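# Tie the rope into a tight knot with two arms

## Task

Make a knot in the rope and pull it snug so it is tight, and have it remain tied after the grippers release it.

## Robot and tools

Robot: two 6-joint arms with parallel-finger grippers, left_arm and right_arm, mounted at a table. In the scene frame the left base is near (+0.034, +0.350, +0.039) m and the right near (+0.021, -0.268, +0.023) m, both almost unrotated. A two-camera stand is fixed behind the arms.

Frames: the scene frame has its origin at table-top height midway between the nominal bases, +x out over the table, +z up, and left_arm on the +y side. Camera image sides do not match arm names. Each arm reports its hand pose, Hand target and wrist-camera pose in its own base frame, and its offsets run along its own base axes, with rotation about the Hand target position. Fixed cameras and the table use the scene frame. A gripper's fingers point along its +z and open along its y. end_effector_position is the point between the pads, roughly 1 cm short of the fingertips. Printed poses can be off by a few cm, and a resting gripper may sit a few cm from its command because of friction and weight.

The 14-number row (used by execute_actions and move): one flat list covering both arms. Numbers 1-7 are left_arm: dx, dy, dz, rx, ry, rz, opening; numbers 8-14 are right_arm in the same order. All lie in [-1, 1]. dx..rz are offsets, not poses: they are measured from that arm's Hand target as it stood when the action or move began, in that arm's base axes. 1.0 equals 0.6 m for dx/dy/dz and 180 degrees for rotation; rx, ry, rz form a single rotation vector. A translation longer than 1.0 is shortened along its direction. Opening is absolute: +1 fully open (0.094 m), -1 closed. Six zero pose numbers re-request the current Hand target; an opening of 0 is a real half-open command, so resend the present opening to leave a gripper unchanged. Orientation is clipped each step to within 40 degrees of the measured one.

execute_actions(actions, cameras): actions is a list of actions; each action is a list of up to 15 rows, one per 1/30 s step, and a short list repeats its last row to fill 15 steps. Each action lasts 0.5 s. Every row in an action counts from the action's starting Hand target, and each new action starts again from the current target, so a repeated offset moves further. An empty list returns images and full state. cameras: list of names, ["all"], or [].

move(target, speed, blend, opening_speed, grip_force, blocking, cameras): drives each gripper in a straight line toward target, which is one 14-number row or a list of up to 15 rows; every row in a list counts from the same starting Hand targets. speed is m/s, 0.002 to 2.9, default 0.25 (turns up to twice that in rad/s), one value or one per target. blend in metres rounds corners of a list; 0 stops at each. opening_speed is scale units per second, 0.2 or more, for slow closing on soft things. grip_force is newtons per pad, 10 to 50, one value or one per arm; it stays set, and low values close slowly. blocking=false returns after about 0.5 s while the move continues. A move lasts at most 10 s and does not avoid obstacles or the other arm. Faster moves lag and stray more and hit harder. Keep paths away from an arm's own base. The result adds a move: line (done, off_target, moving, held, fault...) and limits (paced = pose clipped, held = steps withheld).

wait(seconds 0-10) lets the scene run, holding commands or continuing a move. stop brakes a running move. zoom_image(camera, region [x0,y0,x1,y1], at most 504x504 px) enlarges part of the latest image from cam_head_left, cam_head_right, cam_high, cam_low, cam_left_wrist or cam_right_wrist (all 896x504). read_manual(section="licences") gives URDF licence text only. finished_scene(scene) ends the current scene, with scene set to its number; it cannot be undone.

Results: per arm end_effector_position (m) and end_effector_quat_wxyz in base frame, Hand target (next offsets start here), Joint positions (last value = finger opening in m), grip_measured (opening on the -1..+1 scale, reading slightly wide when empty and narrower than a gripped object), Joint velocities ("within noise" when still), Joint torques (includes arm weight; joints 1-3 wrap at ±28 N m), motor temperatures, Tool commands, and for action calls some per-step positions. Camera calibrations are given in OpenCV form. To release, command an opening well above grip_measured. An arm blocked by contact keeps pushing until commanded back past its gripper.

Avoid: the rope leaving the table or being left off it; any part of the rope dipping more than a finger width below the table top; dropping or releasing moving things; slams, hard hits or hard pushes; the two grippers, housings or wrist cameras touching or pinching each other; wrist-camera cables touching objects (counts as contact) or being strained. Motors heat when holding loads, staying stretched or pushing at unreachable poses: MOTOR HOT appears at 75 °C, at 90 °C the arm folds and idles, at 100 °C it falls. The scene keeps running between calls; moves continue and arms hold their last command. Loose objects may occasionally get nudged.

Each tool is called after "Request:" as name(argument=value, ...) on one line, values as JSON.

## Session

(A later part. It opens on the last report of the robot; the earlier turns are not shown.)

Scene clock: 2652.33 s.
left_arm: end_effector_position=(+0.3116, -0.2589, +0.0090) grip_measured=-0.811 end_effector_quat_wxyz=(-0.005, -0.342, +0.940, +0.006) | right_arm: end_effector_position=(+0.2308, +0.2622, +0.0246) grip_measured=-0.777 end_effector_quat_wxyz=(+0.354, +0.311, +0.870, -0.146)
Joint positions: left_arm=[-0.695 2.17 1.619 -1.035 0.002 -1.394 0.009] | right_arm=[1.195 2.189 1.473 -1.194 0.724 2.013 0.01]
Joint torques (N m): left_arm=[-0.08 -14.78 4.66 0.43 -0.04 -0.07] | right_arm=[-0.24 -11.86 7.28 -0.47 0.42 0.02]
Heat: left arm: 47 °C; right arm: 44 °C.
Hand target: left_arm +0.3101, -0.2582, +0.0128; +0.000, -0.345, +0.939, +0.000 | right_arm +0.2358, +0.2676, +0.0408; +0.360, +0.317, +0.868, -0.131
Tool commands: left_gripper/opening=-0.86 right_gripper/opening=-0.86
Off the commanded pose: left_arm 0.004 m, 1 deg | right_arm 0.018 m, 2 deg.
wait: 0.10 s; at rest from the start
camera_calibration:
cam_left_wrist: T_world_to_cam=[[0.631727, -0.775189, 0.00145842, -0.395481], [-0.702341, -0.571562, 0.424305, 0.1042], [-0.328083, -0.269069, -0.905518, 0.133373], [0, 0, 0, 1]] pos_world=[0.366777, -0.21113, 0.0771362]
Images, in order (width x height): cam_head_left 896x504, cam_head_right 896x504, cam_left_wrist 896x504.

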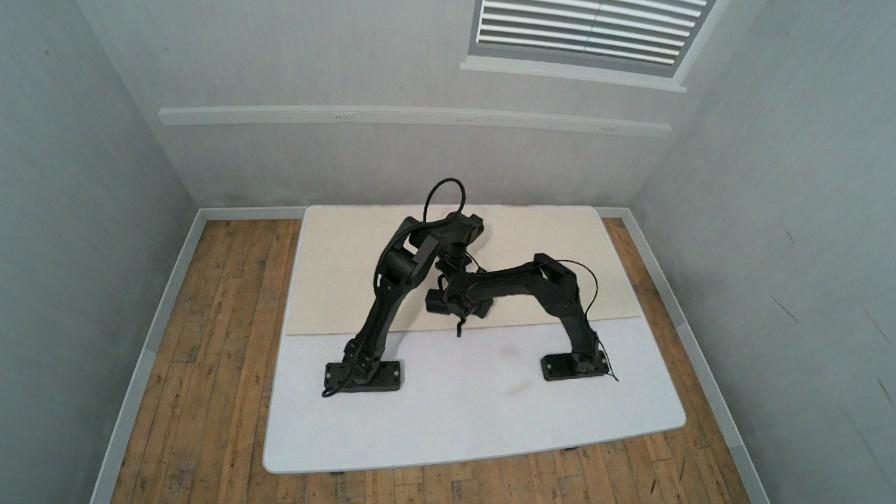

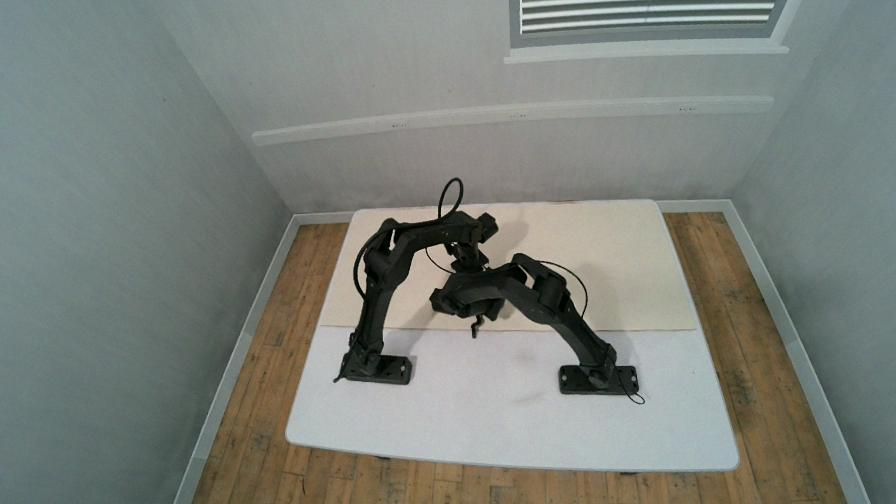

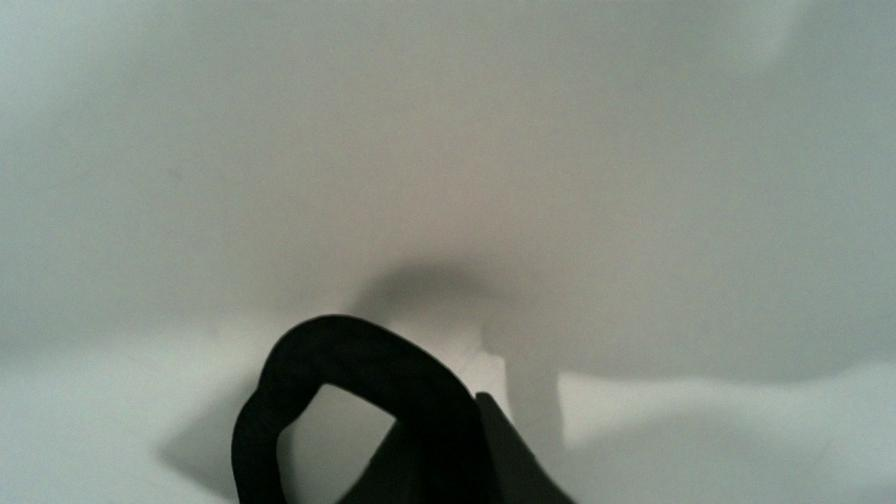

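Request:
move(target=[[0.025,0.018,0,0,0,0,-0.86,0,0,0,0,0,0,-0.86],[0.025,0.018,-0.02,0,0,0,-0.86,0,0,0.045,0,0,0,-0.86]], speed=0.05, cameras=["cam_right_wrist","cam_low","cam_high"])

Request:
zoom_image(camera="cam_low", region=[330, 150, 450, 240])

Request:
zoom_image(camera="cam_high", region=[360, 200, 460, 280])

Scene clock: 2672.67 s.
left_arm: end_effector_position=(+0.3274, -0.2508, +0.0089) grip_measured=-0.811 end_effector_quat_wxyz=(+0.003, -0.345, +0.939, -0.006) | right_arm: end_effector_position=(+0.2310, +0.2630, +0.0500) grip_measured=-0.777 end_effector_quat_wxyz=(+0.354, +0.311, +0.870, -0.148)
Joint positions: left_arm=[-0.655 2.17 1.619 -1.006 0.002 -1.36 0.009] | right_arm=[1.195 2.153 1.524 -1.284 0.724 2.012 0.01]
Joint torques (N m): left_arm=[0.27 -11.92 4.97 0.49 -0.04 0.03] | right_arm=[-0.24 -11.93 7.65 -0.48 0.43 0.02]
Motor temperatures (°C): left_arm=[29 48 36 32 31 31 33] | right_arm=[30 39 44 31 30 31 31]
Heat: left arm: 48 °C; right arm: 44 °C.
Hand target: left_arm +0.3251, -0.2475, +0.0008; +0.000, -0.345, +0.939, +0.000 | right_arm +0.2358, +0.2676, +0.0677; +0.360, +0.317, +0.868, -0.131
Off the commanded pose: left_arm 0.009 m, 1 deg | right_arm 0.019 m, 2 deg.
move: off_target (right_arm)
camera_calibration:
cam_right_wrist: T_world_to_cam=[[-0.644419, -0.763577, 0.0409238, 0.34862], [-0.713937, 0.58163, -0.389873, 0.0727108], [0.273896, -0.280458, -0.919959, 0.141826], [0, 0, 0, 1]] pos_world=[0.237723, 0.263684, 0.144556]
Images, in order (width x height): cam_high 896x504, cam_low 896x504, cam_right_wrist 896x504.

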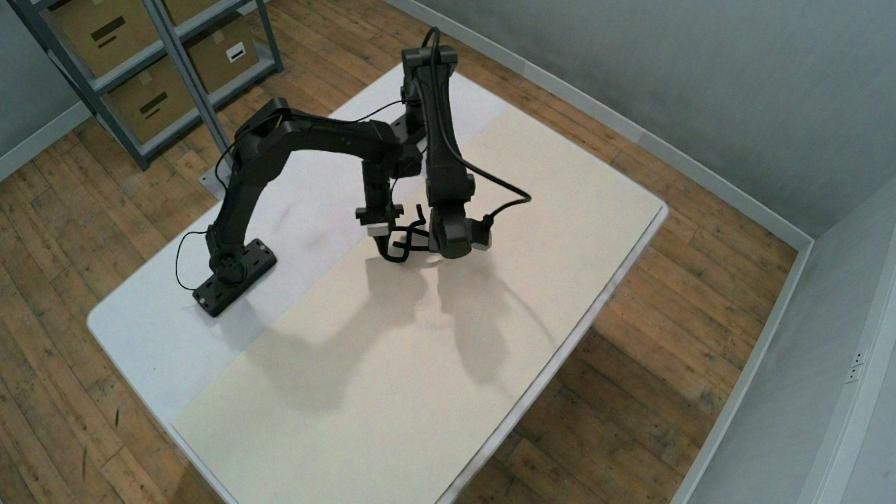

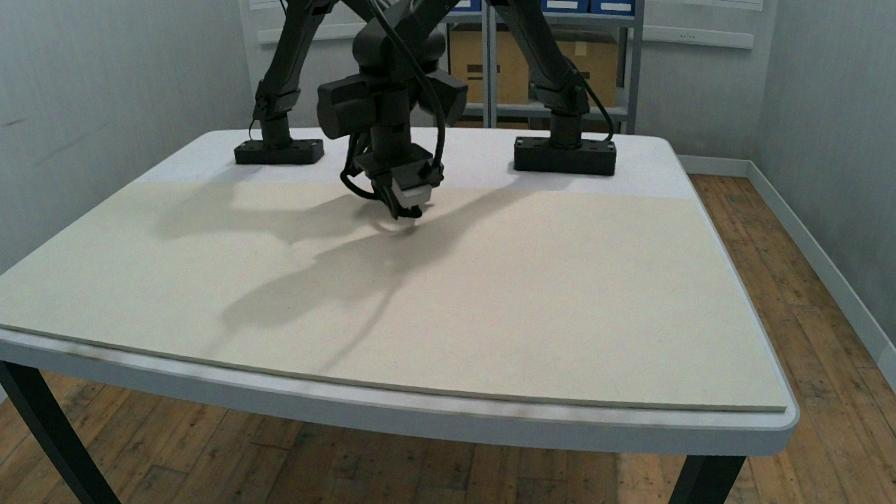

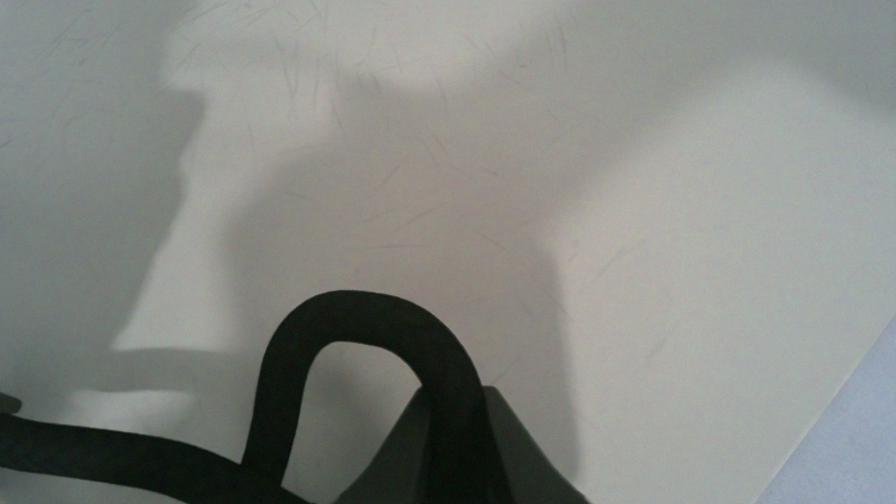

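Scaled by 4.200.

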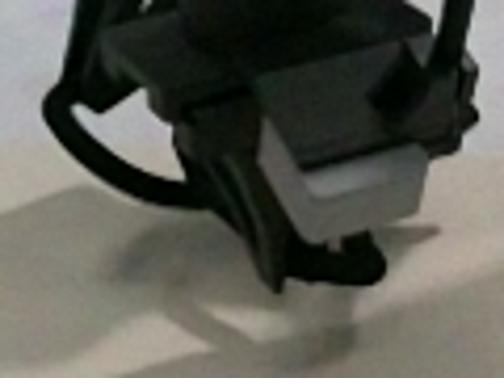

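Scaled by 5.040.

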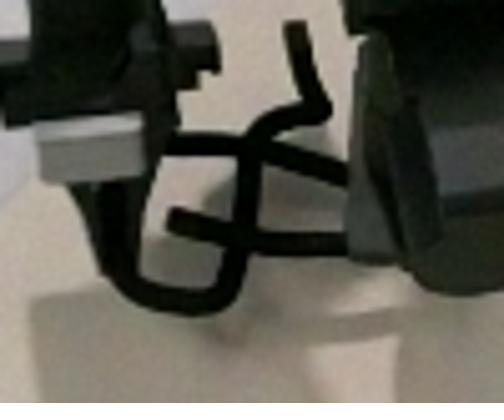

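Request:
move(target=[[-0.05,-0.029,0.0,0,0,0,-0.86,0,0,0,0,0,0,-0.86]], speed=0.05, cameras=["cam_right_wrist","cam_low","cam_high"])

Request:
zoom_image(camera="cam_low", region=[330, 150, 450, 240])

Request:
zoom_image(camera="cam_high", region=[360, 200, 460, 280])

Scene clock: 2694.27 s.
left_arm: end_effector_position=(+0.2963, -0.2643, -0.0050) grip_measured=-0.811 end_effector_quat_wxyz=(-0.006, -0.343, +0.939, +0.009) | right_arm: end_effector_position=(+0.2308, +0.2625, +0.0502) grip_measured=-0.777 end_effector_quat_wxyz=(+0.354, +0.310, +0.870, -0.149)
Joint positions: left_arm=[-0.73 2.165 1.552 -0.979 0.002 -1.43 0.009] | right_arm=[1.195 2.153 1.524 -1.286 0.724 2.012 0.01]
Joint torques (N m): left_arm=[-0.25 -15.02 4.57 0.41 -0.04 -0.06] | right_arm=[-0.13 -11.95 7.65 -0.49 0.42 0.02]
Heat: left arm: 47 °C; right arm: 44 °C.
Hand target: left_arm +0.2950, -0.2648, +0.0007; +0.000, -0.345, +0.939, +0.000 | right_arm +0.2358, +0.2676, +0.0677; +0.360, +0.317, +0.868, -0.131
Off the commanded pose: left_arm 0.006 m, 1 deg | right_arm 0.019 m, 2 deg.
move: off_target (right_arm)
camera_calibration:
cam_right_wrist: T_world_to_cam=[[-0.644425, -0.763461, 0.0429374, 0.348071], [-0.714198, 0.58088, -0.390513, 0.0731497], [0.2732, -0.282322, -0.919596, 0.142494], [0, 0, 0, 1]] pos_world=[0.23762, 0.263477, 0.144657]
Images, in order (width x height): cam_high 896x504, cam_low 896x504, cam_right_wrist 896x504.

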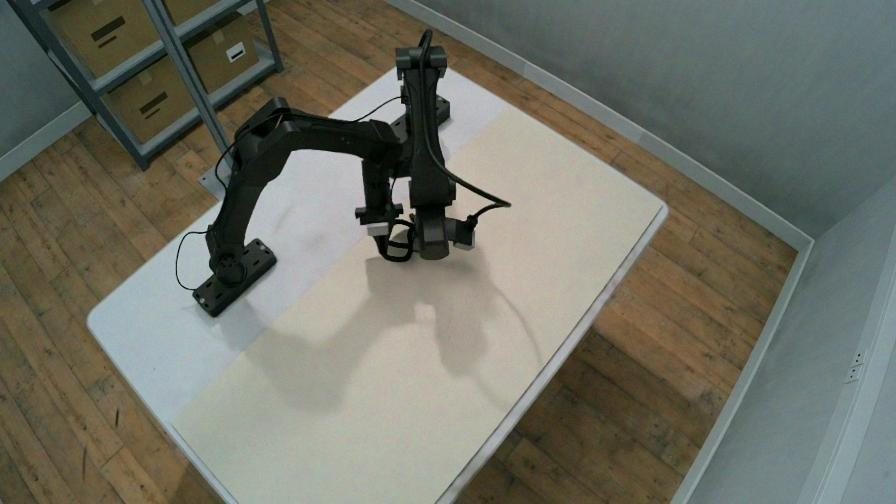

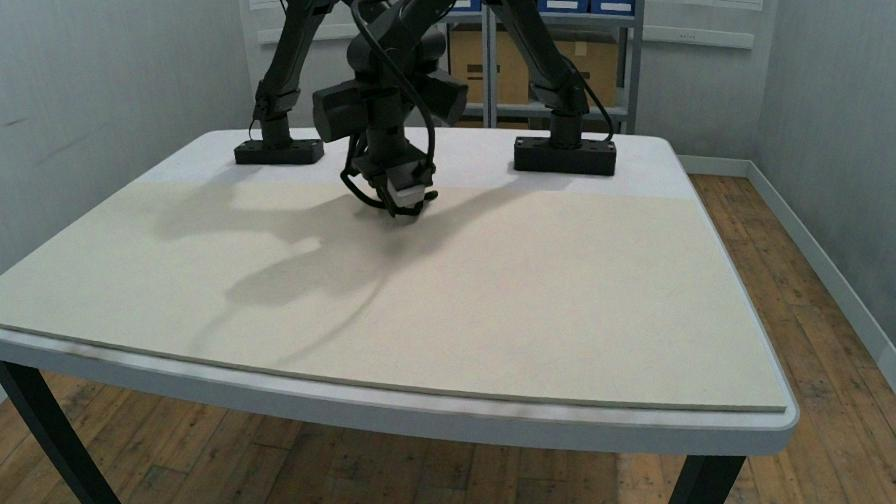

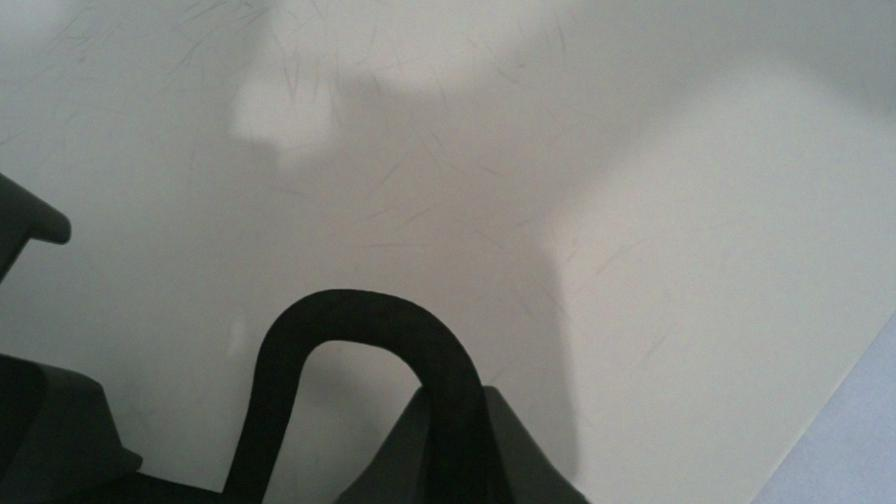

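Scaled by 4.200.

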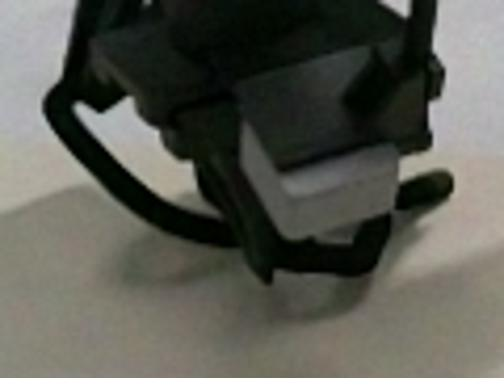

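Scaled by 5.040.

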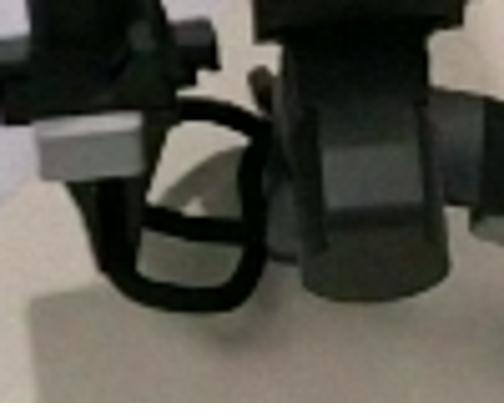

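Request:
move(target=[[-0.036,-0.021,0.0,0,0,0,-0.86,0,0,0,0,0,0,-0.86]], speed=0.05, cameras=["cam_right_wrist","cam_low","cam_high"])

Request:
zoom_image(camera="cam_low", region=[330, 150, 450, 240])

Request:
zoom_image(camera="cam_high", region=[350, 200, 450, 280])

Scene clock: 2706.87 s.
left_arm: end_effector_position=(+0.2755, -0.2773, -0.0041) grip_measured=-0.811 end_effector_quat_wxyz=(-0.005, -0.343, +0.939, +0.008) | right_arm: end_effector_position=(+0.2308, +0.2625, +0.0502) grip_measured=-0.777 end_effector_quat_wxyz=(+0.354, +0.310, +0.870, -0.149)
Joint positions: left_arm=[-0.79 2.139 1.514 -0.964 0.002 -1.491 0.009] | right_arm=[1.195 2.153 1.524 -1.286 0.724 2.012 0.01]
Joint torques (N m): left_arm=[-0.32 -14.68 4.49 0.43 -0.03 -0.08] | right_arm=[-0.24 -11.95 7.65 -0.48 0.43 0.02]
Motor temperatures (°C): left_arm=[29 48 35 32 31 31 33] | right_arm=[30 44 44 31 30 31 32]
Heat: left arm: 48 °C; right arm: 44 °C.
Hand target: left_arm +0.2734, -0.2775, +0.0008; +0.000, -0.345, +0.939, +0.000 | right_arm +0.2358, +0.2676, +0.0676; +0.360, +0.317, +0.868, -0.131
Off the commanded pose: left_arm 0.005 m, 1 deg | right_arm 0.019 m, 2 deg.
move: off_target (right_arm)
camera_calibration:
cam_right_wrist: T_world_to_cam=[[-0.644425, -0.763461, 0.0429374, 0.348071], [-0.714198, 0.58088, -0.390513, 0.0731497], [0.2732, -0.282322, -0.919596, 0.142494], [0, 0, 0, 1]] pos_world=[0.23762, 0.263477, 0.144657]
Images, in order (width x height): cam_high 896x504, cam_low 896x504, cam_right_wrist 896x504.

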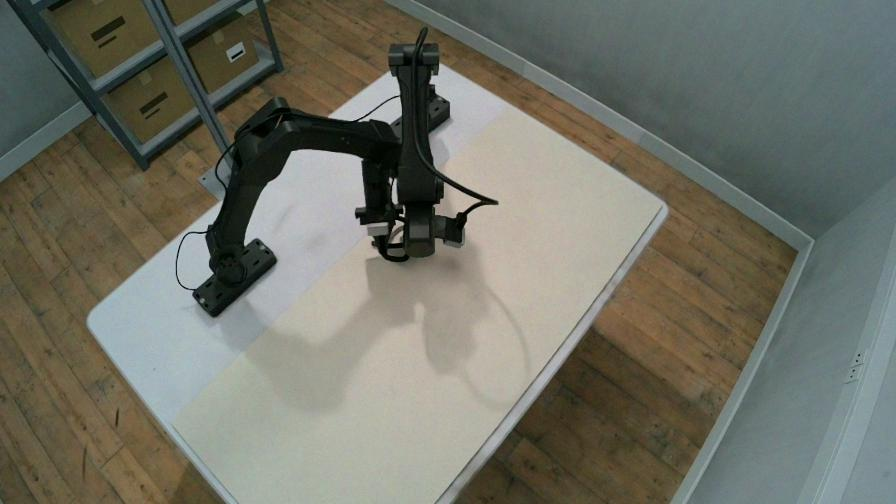

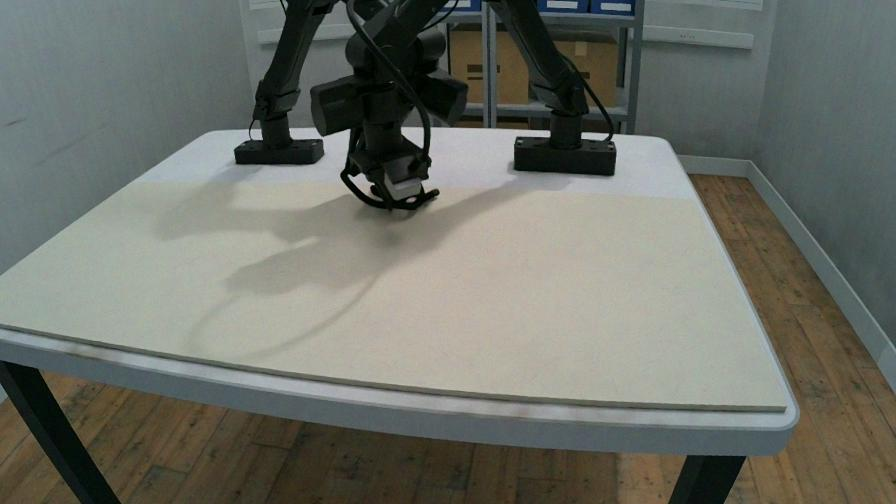

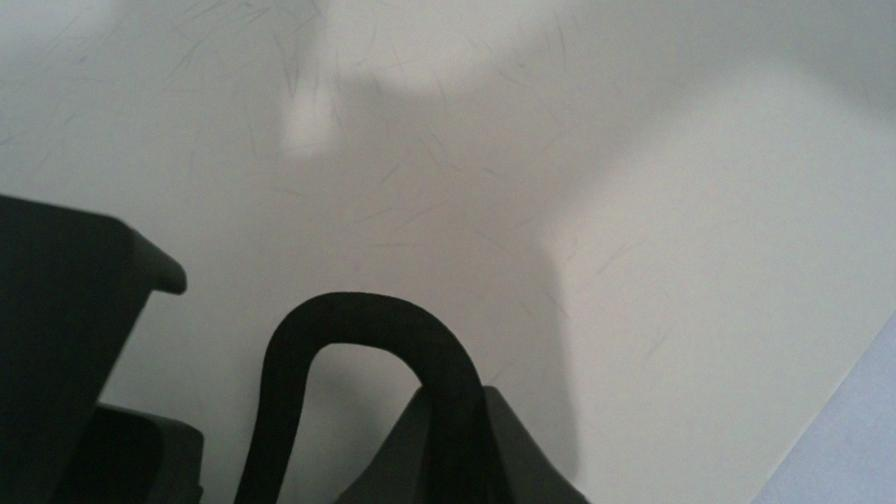

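Scaled by 4.200.

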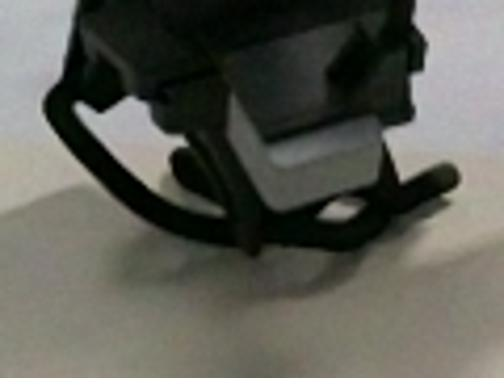

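Scaled by 5.040.

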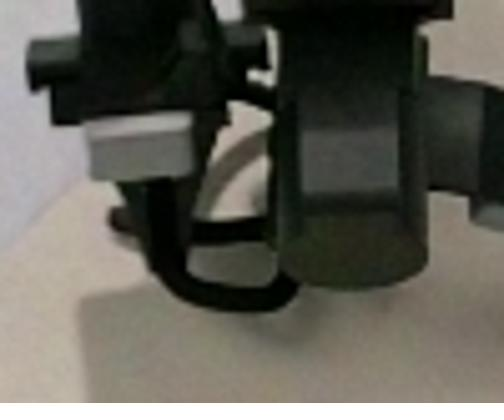

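Request:
move(target=[[0,0,-0.03,0,0,0,-0.86,0,0,-0.11,0,0,0,-0.86]], speed=0.06, cameras=["cam_right_wrist","cam_low","cam_high"])

Request:
zoom_image(camera="cam_low", region=[330, 150, 450, 240])

Request:
zoom_image(camera="cam_high", region=[350, 200, 450, 280])

Scene clock: 2722.73 s.
left_arm: end_effector_position=(+0.2796, -0.2782, -0.0138) grip_measured=-0.811 end_effector_quat_wxyz=(+0.007, -0.343, +0.939, -0.003) | right_arm: end_effector_position=(+0.2364, +0.2720, +0.0230) grip_measured=-0.777 end_effector_quat_wxyz=(+0.361, +0.324, +0.867, -0.116)
Joint positions: left_arm=[-0.79 2.139 1.472 -0.892 -0.011 -1.492 0.009] | right_arm=[1.195 2.182 1.466 -1.131 0.737 2.017 0.01]
Joint torques (N m): left_arm=[-0.35 -12.19 4.96 0.38 0.1 -0.07] | right_arm=[-0.2 -6.57 3.6 0.3 0.28 -0.03]
Heat: left arm: 49 °C; right arm: 45 °C.
Hand target: left_arm +0.2734, -0.2775, -0.0172; +0.000, -0.345, +0.939, +0.000 | right_arm +0.2358, +0.2676, +0.0017; +0.360, +0.317, +0.868, -0.131
Off the commanded pose: left_arm 0.007 m, 1 deg | right_arm 0.022 m, 2 deg.
move: off_target (right_arm)
camera_calibration:
cam_right_wrist: T_world_to_cam=[[-0.644503, -0.764051, -0.029033, 0.361969], [-0.699379, 0.604445, -0.381466, 0.050899], [0.309008, -0.225551, -0.923927, 0.094902], [0, 0, 0, 1]] pos_world=[0.239562, 0.267202, 0.117608]
Images, in order (width x height): cam_high 896x504, cam_low 896x504, cam_right_wrist 896x504.

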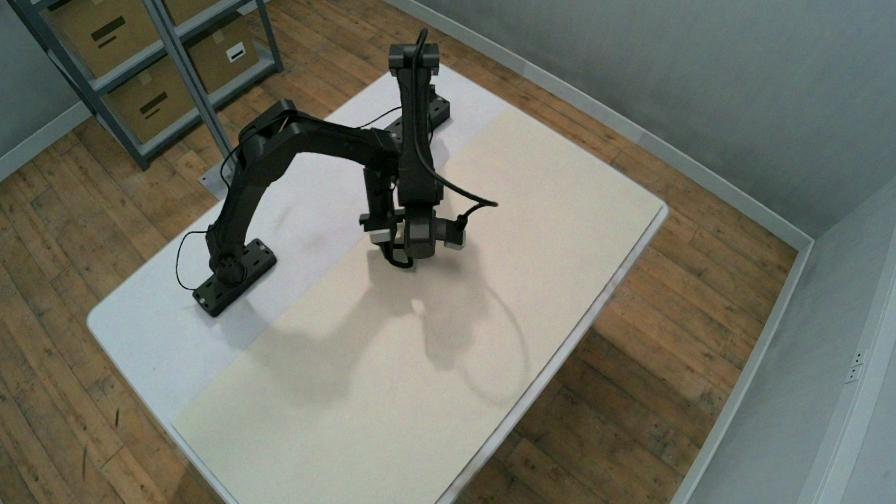

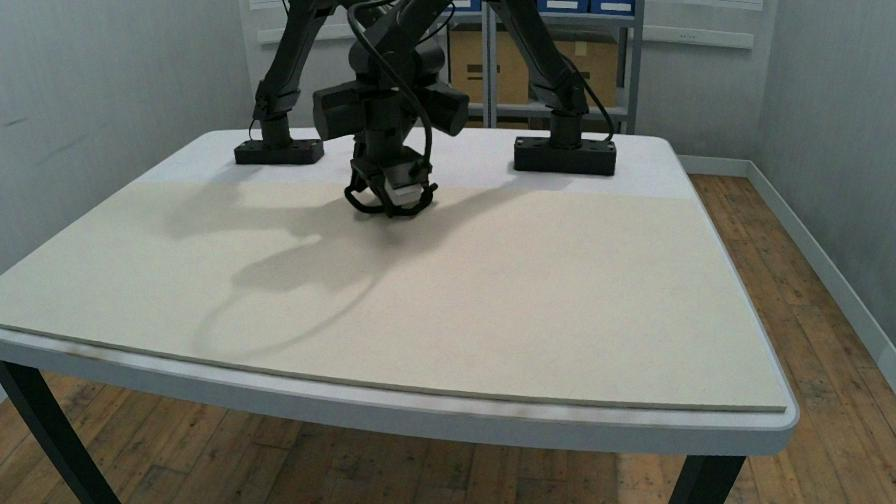

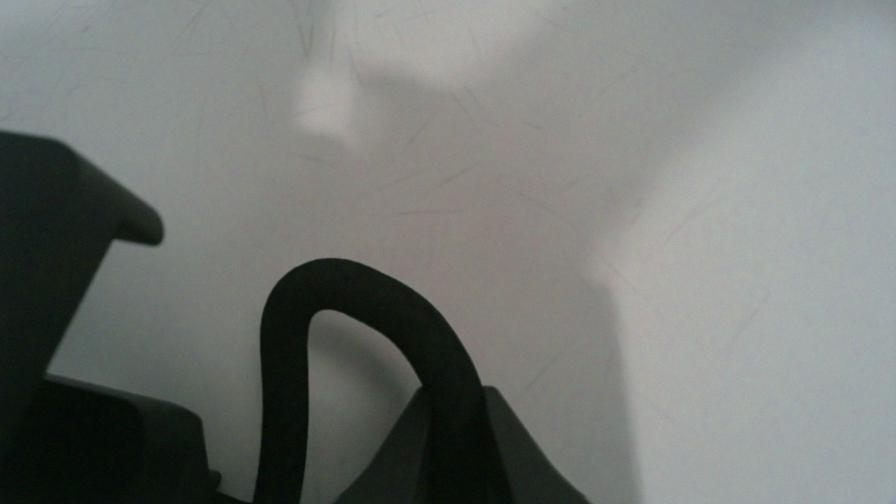

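Scaled by 4.200.

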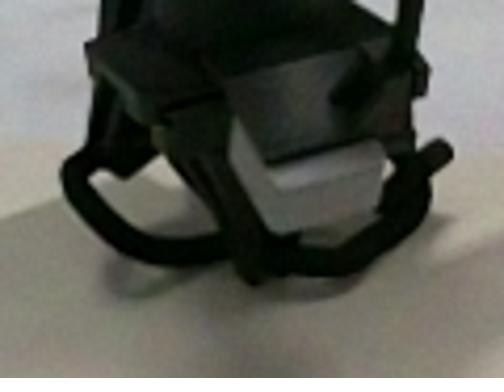

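Scaled by 5.040.

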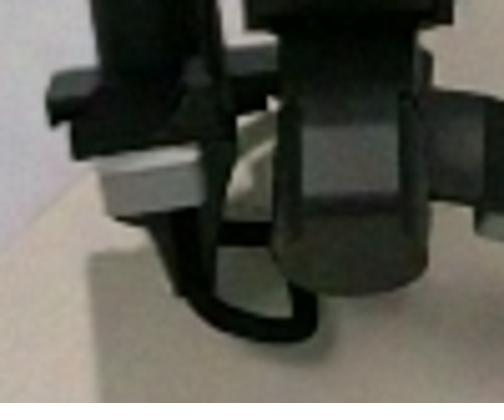

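Request:
move(target=[[0,0,-0.02,0,0,0,-0.86,0,0,-0.05,0,0,0,-0.86]], speed=0.06, cameras=["cam_right_wrist","cam_low","cam_high"])

Request:
zoom_image(camera="cam_low", region=[330, 150, 450, 240])

Request:
zoom_image(camera="cam_high", region=[350, 200, 450, 280])

Scene clock: 2730.20 s.
left_arm: end_effector_position=(+0.2824, -0.2781, -0.0199) grip_measured=-0.811 end_effector_quat_wxyz=(+0.013, -0.343, +0.939, -0.008) | right_arm: end_effector_position=(+0.2420, +0.2730, +0.0151) grip_measured=-0.777 end_effector_quat_wxyz=(+0.386, +0.329, +0.856, -0.103)
Joint positions: left_arm=[-0.788 2.145 1.454 -0.856 -0.016 -1.487 0.009] | right_arm=[1.2 2.204 1.441 -1.076 0.787 2.047 0.01]
Joint torques (N m): left_arm=[-0.51 -11.04 4.78 0.43 0.14 -0.12] | right_arm=[-0.54 -4.57 2.67 0.72 -0.14 -0.29]
Heat: left arm: 49 °C; right arm: 43 °C.
Hand target: left_arm +0.2735, -0.2775, -0.0291; +0.000, -0.345, +0.939, +0.000 | right_arm +0.2358, +0.2676, -0.0283; +0.360, +0.317, +0.868, -0.131
Off the commanded pose: left_arm 0.013 m, 2 deg | right_arm 0.044 m, 5 deg.
move: off_target (left_arm, right_arm)
camera_calibration:
cam_right_wrist: T_world_to_cam=[[-0.642999, -0.762336, -0.0734586, 0.365846], [-0.673829, 0.608707, -0.418845, 0.0444232], [0.364015, -0.219819, -0.905082, 0.0708397], [0, 0, 0, 1]] pos_world=[0.239385, 0.267429, 0.109597]
Images, in order (width x height): cam_high 896x504, cam_low 896x504, cam_right_wrist 896x504.

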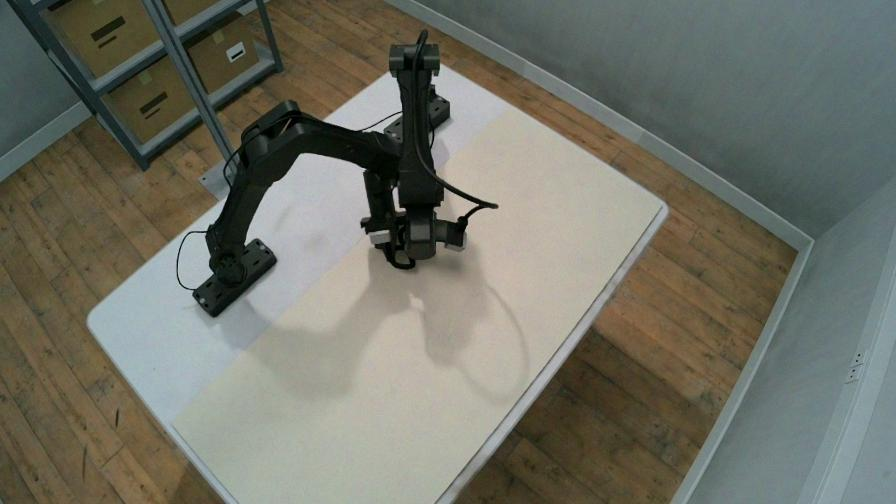

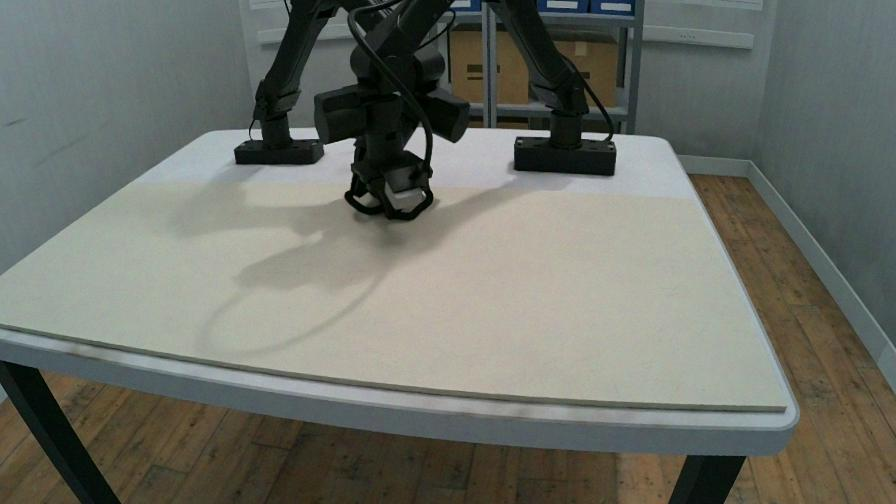

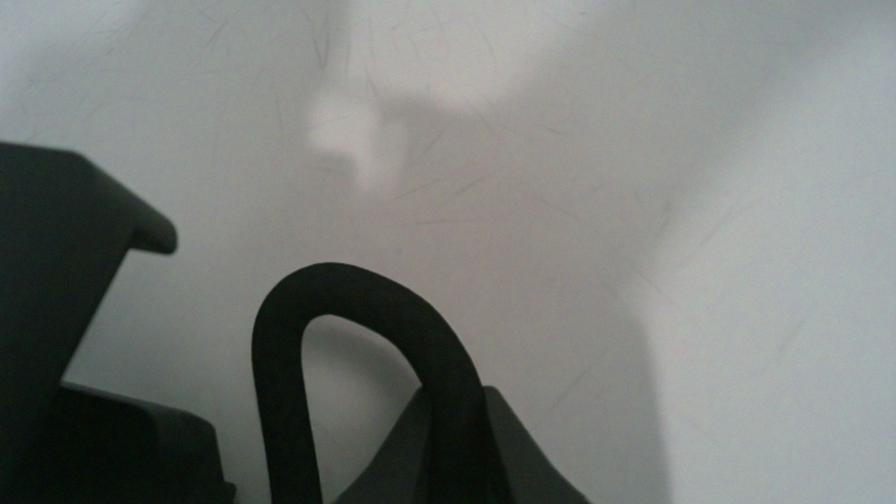

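Scaled by 4.200.

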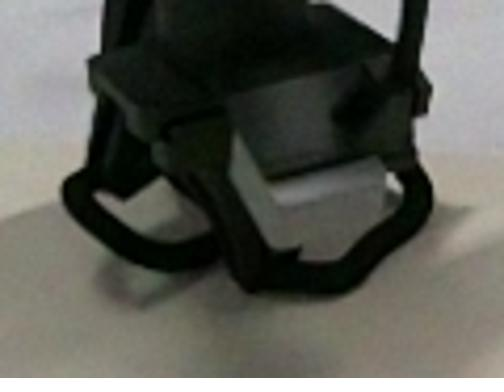

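Scaled by 5.040.

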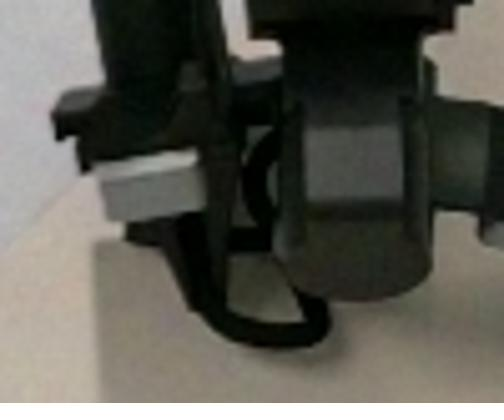

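Request:
move(target=[[0.01,0,0.0,0,0,0,-0.86,0.005,0.005,0.06,0,0,0,-0.86]], speed=0.06)

Request:
move(target=[0,0,0.0,0,0,0,-0.86,0,0,0,0,0,0,-0.35], opening_speed=0.3, cameras=["cam_right_wrist","cam_low","cam_high"])

Request:
zoom_image(camera="cam_low", region=[330, 150, 450, 240])

Request:
zoom_image(camera="cam_high", region=[350, 200, 450, 280])

Scene clock: 2739.00 s.
left_arm: end_effector_position=(+0.2818, -0.2781, -0.0202) grip_measured=-0.811 end_effector_quat_wxyz=(+0.011, -0.342, +0.940, -0.007) | right_arm: end_effector_position=(+0.2397, +0.2713, +0.0176) grip_measured=-0.777 end_effector_quat_wxyz=(+0.377, +0.322, +0.861, -0.116)
Joint positions: left_arm=[-0.787 2.145 1.454 -0.857 -0.013 -1.485 0.009] | right_arm=[1.198 2.204 1.457 -1.111 0.77 2.03 0.01]
Joint torques (N m): left_arm=[0.32 -9.92 6.46 0.37 0.11 -0.03] | right_arm=[-0.79 -7.95 6.27 -0.11 0.05 -0.22]
Heat: left arm: 48 °C; right arm: 42 °C.
Hand target: left_arm +0.2795, -0.2774, -0.0292; +0.000, -0.345, +0.939, +0.000 | right_arm +0.2388, +0.2706, +0.0077; +0.360, +0.317, +0.868, -0.131
Off the commanded pose: left_arm 0.009 m, 2 deg | right_arm 0.010 m, 3 deg.
move: off_target (right_arm)

Scene clock: 2740.90 s.
left_arm: end_effector_position=(+0.2818, -0.2782, -0.0202) grip_measured=-0.811 end_effector_quat_wxyz=(+0.011, -0.342, +0.940, -0.008) | right_arm: end_effector_position=(+0.2397, +0.2713, +0.0176) grip_measured=-0.353 end_effector_quat_wxyz=(+0.377, +0.321, +0.861, -0.117)
Joint positions: left_arm=[-0.787 2.145 1.454 -0.857 -0.013 -1.485 0.009] | right_arm=[1.198 2.204 1.457 -1.112 0.769 2.029 0.03]
Joint torques (N m): left_arm=[0.31 -9.94 6.46 0.36 0.11 -0.02] | right_arm=[-0.79 -7.95 6.32 -0.13 0.05 -0.22]
Heat: left arm: 48 °C; right arm: 42 °C.
Hand target: left_arm +0.2794, -0.2774, -0.0292; +0.000, -0.345, +0.939, +0.000 | right_arm +0.2388, +0.2706, +0.0077; +0.360, +0.317, +0.868, -0.131
Off the commanded pose: left_arm 0.009 m, 2 deg | right_arm 0.010 m, 3 deg.
move: off_target (right_arm)
camera_calibration:
cam_right_wrist: T_world_to_cam=[[-0.64053, -0.767023, -0.0373826, 0.363292], [-0.689518, 0.595872, -0.411705, 0.0520361], [0.338062, -0.237933, -0.91055, 0.0849], [0, 0, 0, 1]] pos_world=[0.239877, 0.267847, 0.11231]
Images, in order (width x height): cam_high 896x504, cam_low 896x504, cam_right_wrist 896x504.

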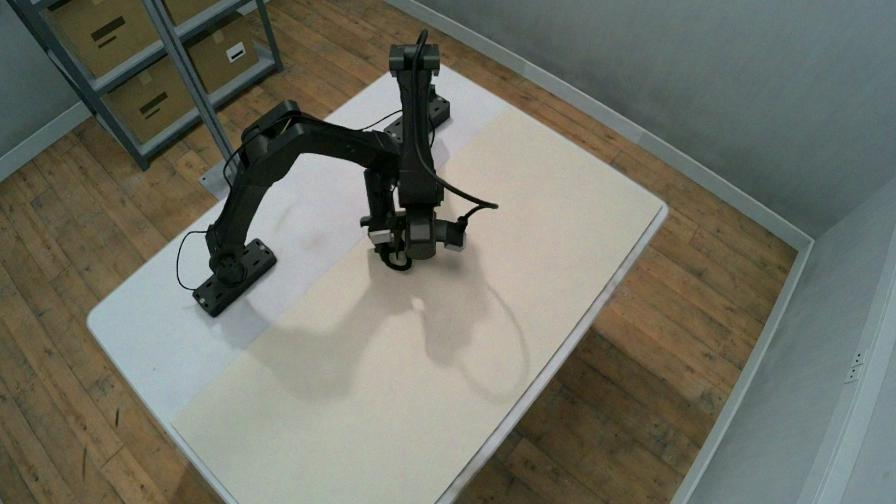

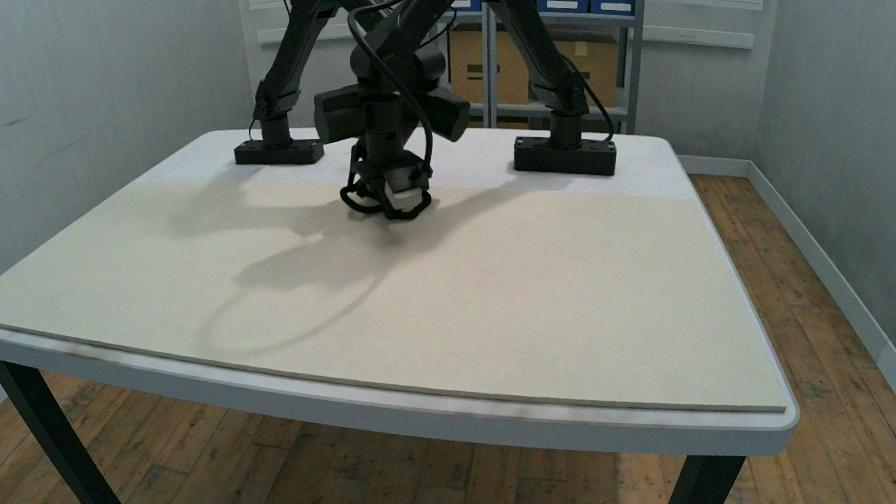

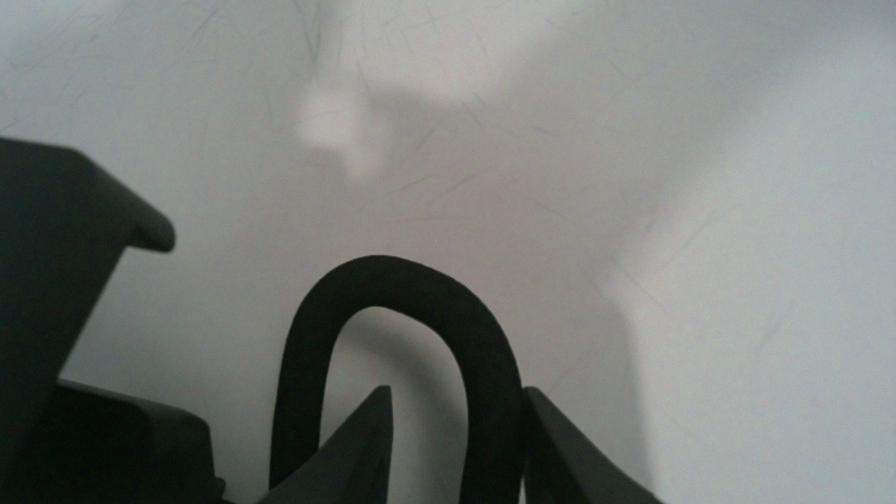

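Scaled by 4.200.

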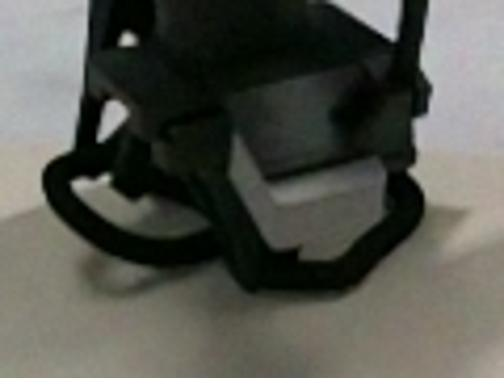

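Scaled by 5.040.

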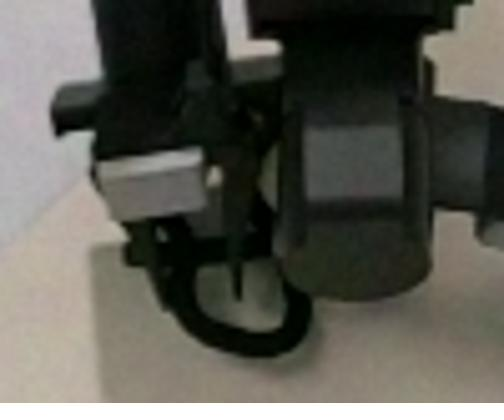

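Request:
move(target=[[0,0,0,0,0,0,-0.86,-0.05,0.04,0.08,0,0,0,-0.35],[0,0,0,0,0,0,-0.86,-0.08,-0.3,0.2,0.0,0,0,-0.35]], speed=[0.06,0.2], blend=[0.02,0], cameras=["cam_right_wrist","cam_low","cam_high","cam_head_left"])

Request:
zoom_image(camera="cam_high", region=[350, 200, 450, 280])

Request:
zoom_image(camera="cam_head_left", region=[420, 260, 510, 345])

Scene clock: 2748.23 s.
left_arm: end_effector_position=(+0.2810, -0.2783, -0.0202) grip_measured=-0.811 end_effector_quat_wxyz=(+0.009, -0.342, +0.940, -0.007) | right_arm: end_effector_position=(+0.2149, +0.2883, +0.0381) grip_measured=-0.353 end_effector_quat_wxyz=(+0.349, +0.317, +0.873, -0.124)
Joint positions: left_arm=[-0.787 2.145 1.454 -0.859 -0.009 -1.485 0.009] | right_arm=[1.254 2.204 1.572 -1.273 0.695 2.072 0.03]
Joint torques (N m): left_arm=[0.31 -9.92 6.46 0.38 0.08 -0.02] | right_arm=[-0.1 -9.85 5.42 -0.22 0.43 0.04]
Heat: left arm: 48 °C; right arm: 42 °C.
Hand target: left_arm +0.2795, -0.2775, -0.0292; +0.000, -0.345, +0.939, +0.000 | right_arm +0.2166, +0.2879, +0.0388; +0.353, +0.316, +0.872, -0.124 (not the last commanded pose)
Off the commanded pose: left_arm 0.009 m, 1 deg | right_arm 0.218 m, 2 deg.
move: held (right_arm; a check stopped the path); path passed 0 of 2 targets; limits=held
pose unreachable (right arm): on one or more control steps of this call, first in action 0 (counted from 0), this arm could not follow its commanded pose, so it was not sent that pose on those steps. It may still have moved: this result reports where it is.
cause: moving toward the commanded pose would bring a part of the arm too close to another arm (this arm's wrist camera and the left arm's wrist (the part past joint 4), along the way the arms are being sent, or toward where that arm still pushes).
camera_calibration:
cam_right_wrist: T_world_to_cam=[[-0.63923, -0.769016, 0.000190895, 0.360092], [-0.716263, 0.59529, -0.364139, 0.0373165], [0.279915, -0.232905, -0.931344, 0.127776], [0, 0, 0, 1]] pos_world=[0.221144, 0.284462, 0.132523]
Images, in order (width x height): cam_head_left 896x504, cam_high 896x504, cam_low 896x504, cam_right_wrist 896x504.

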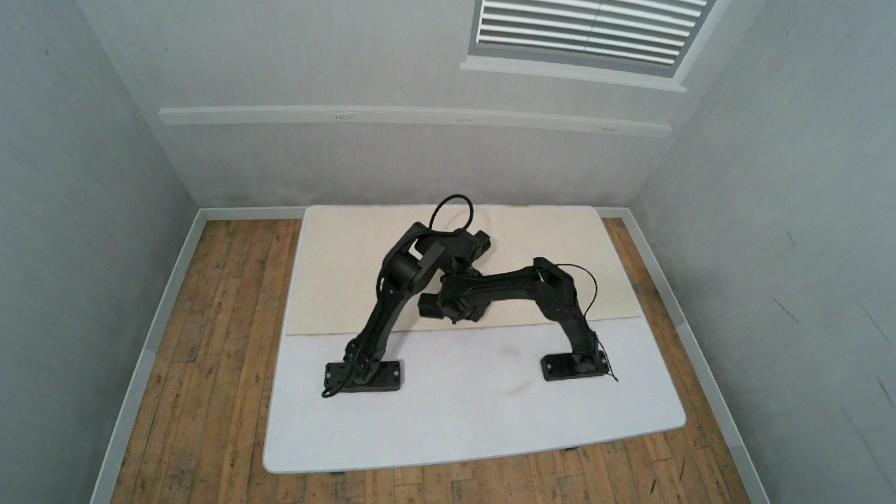

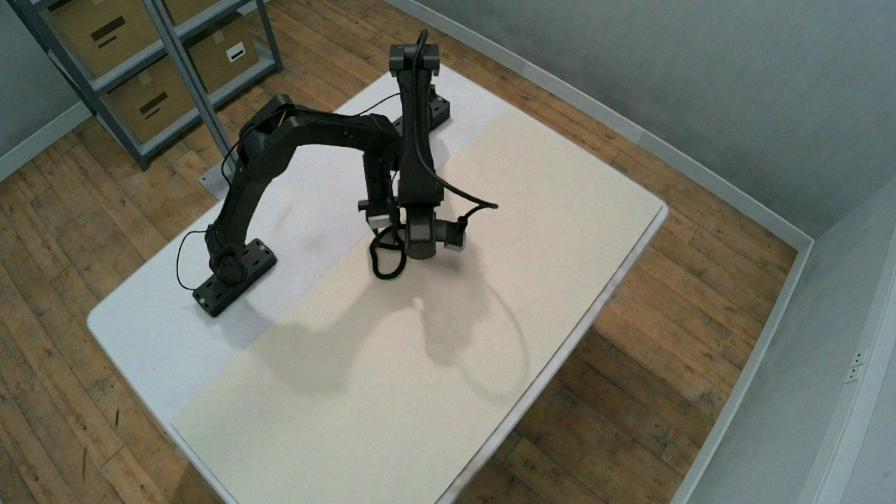

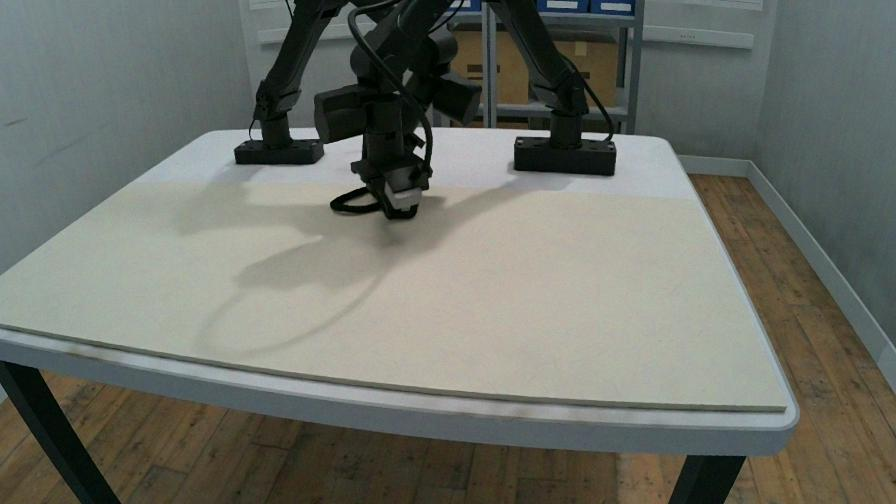

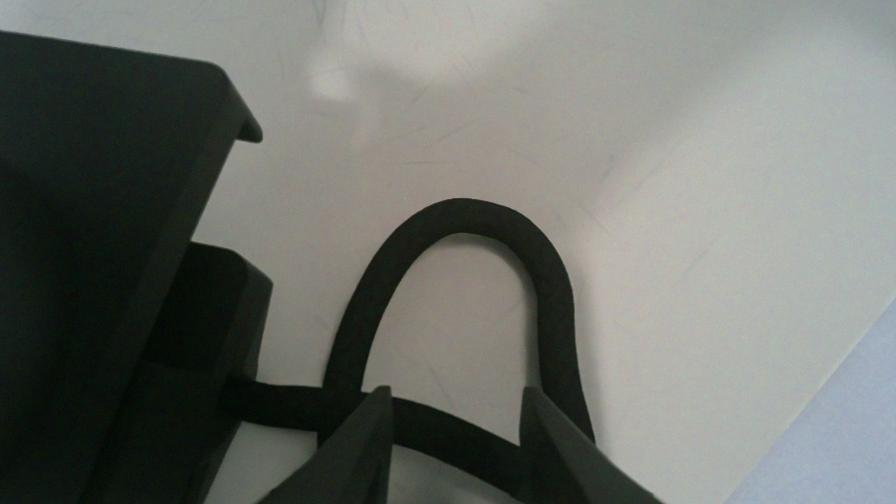

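Scaled by 5.040.

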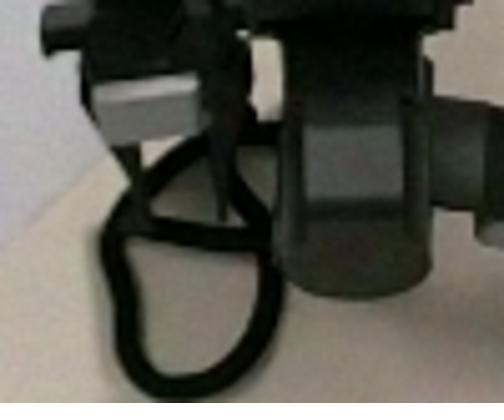

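Scaled by 5.600.

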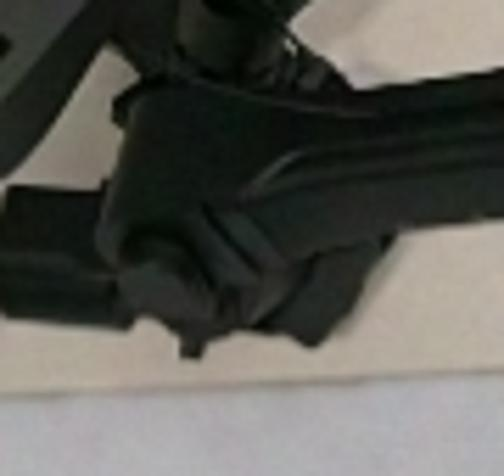

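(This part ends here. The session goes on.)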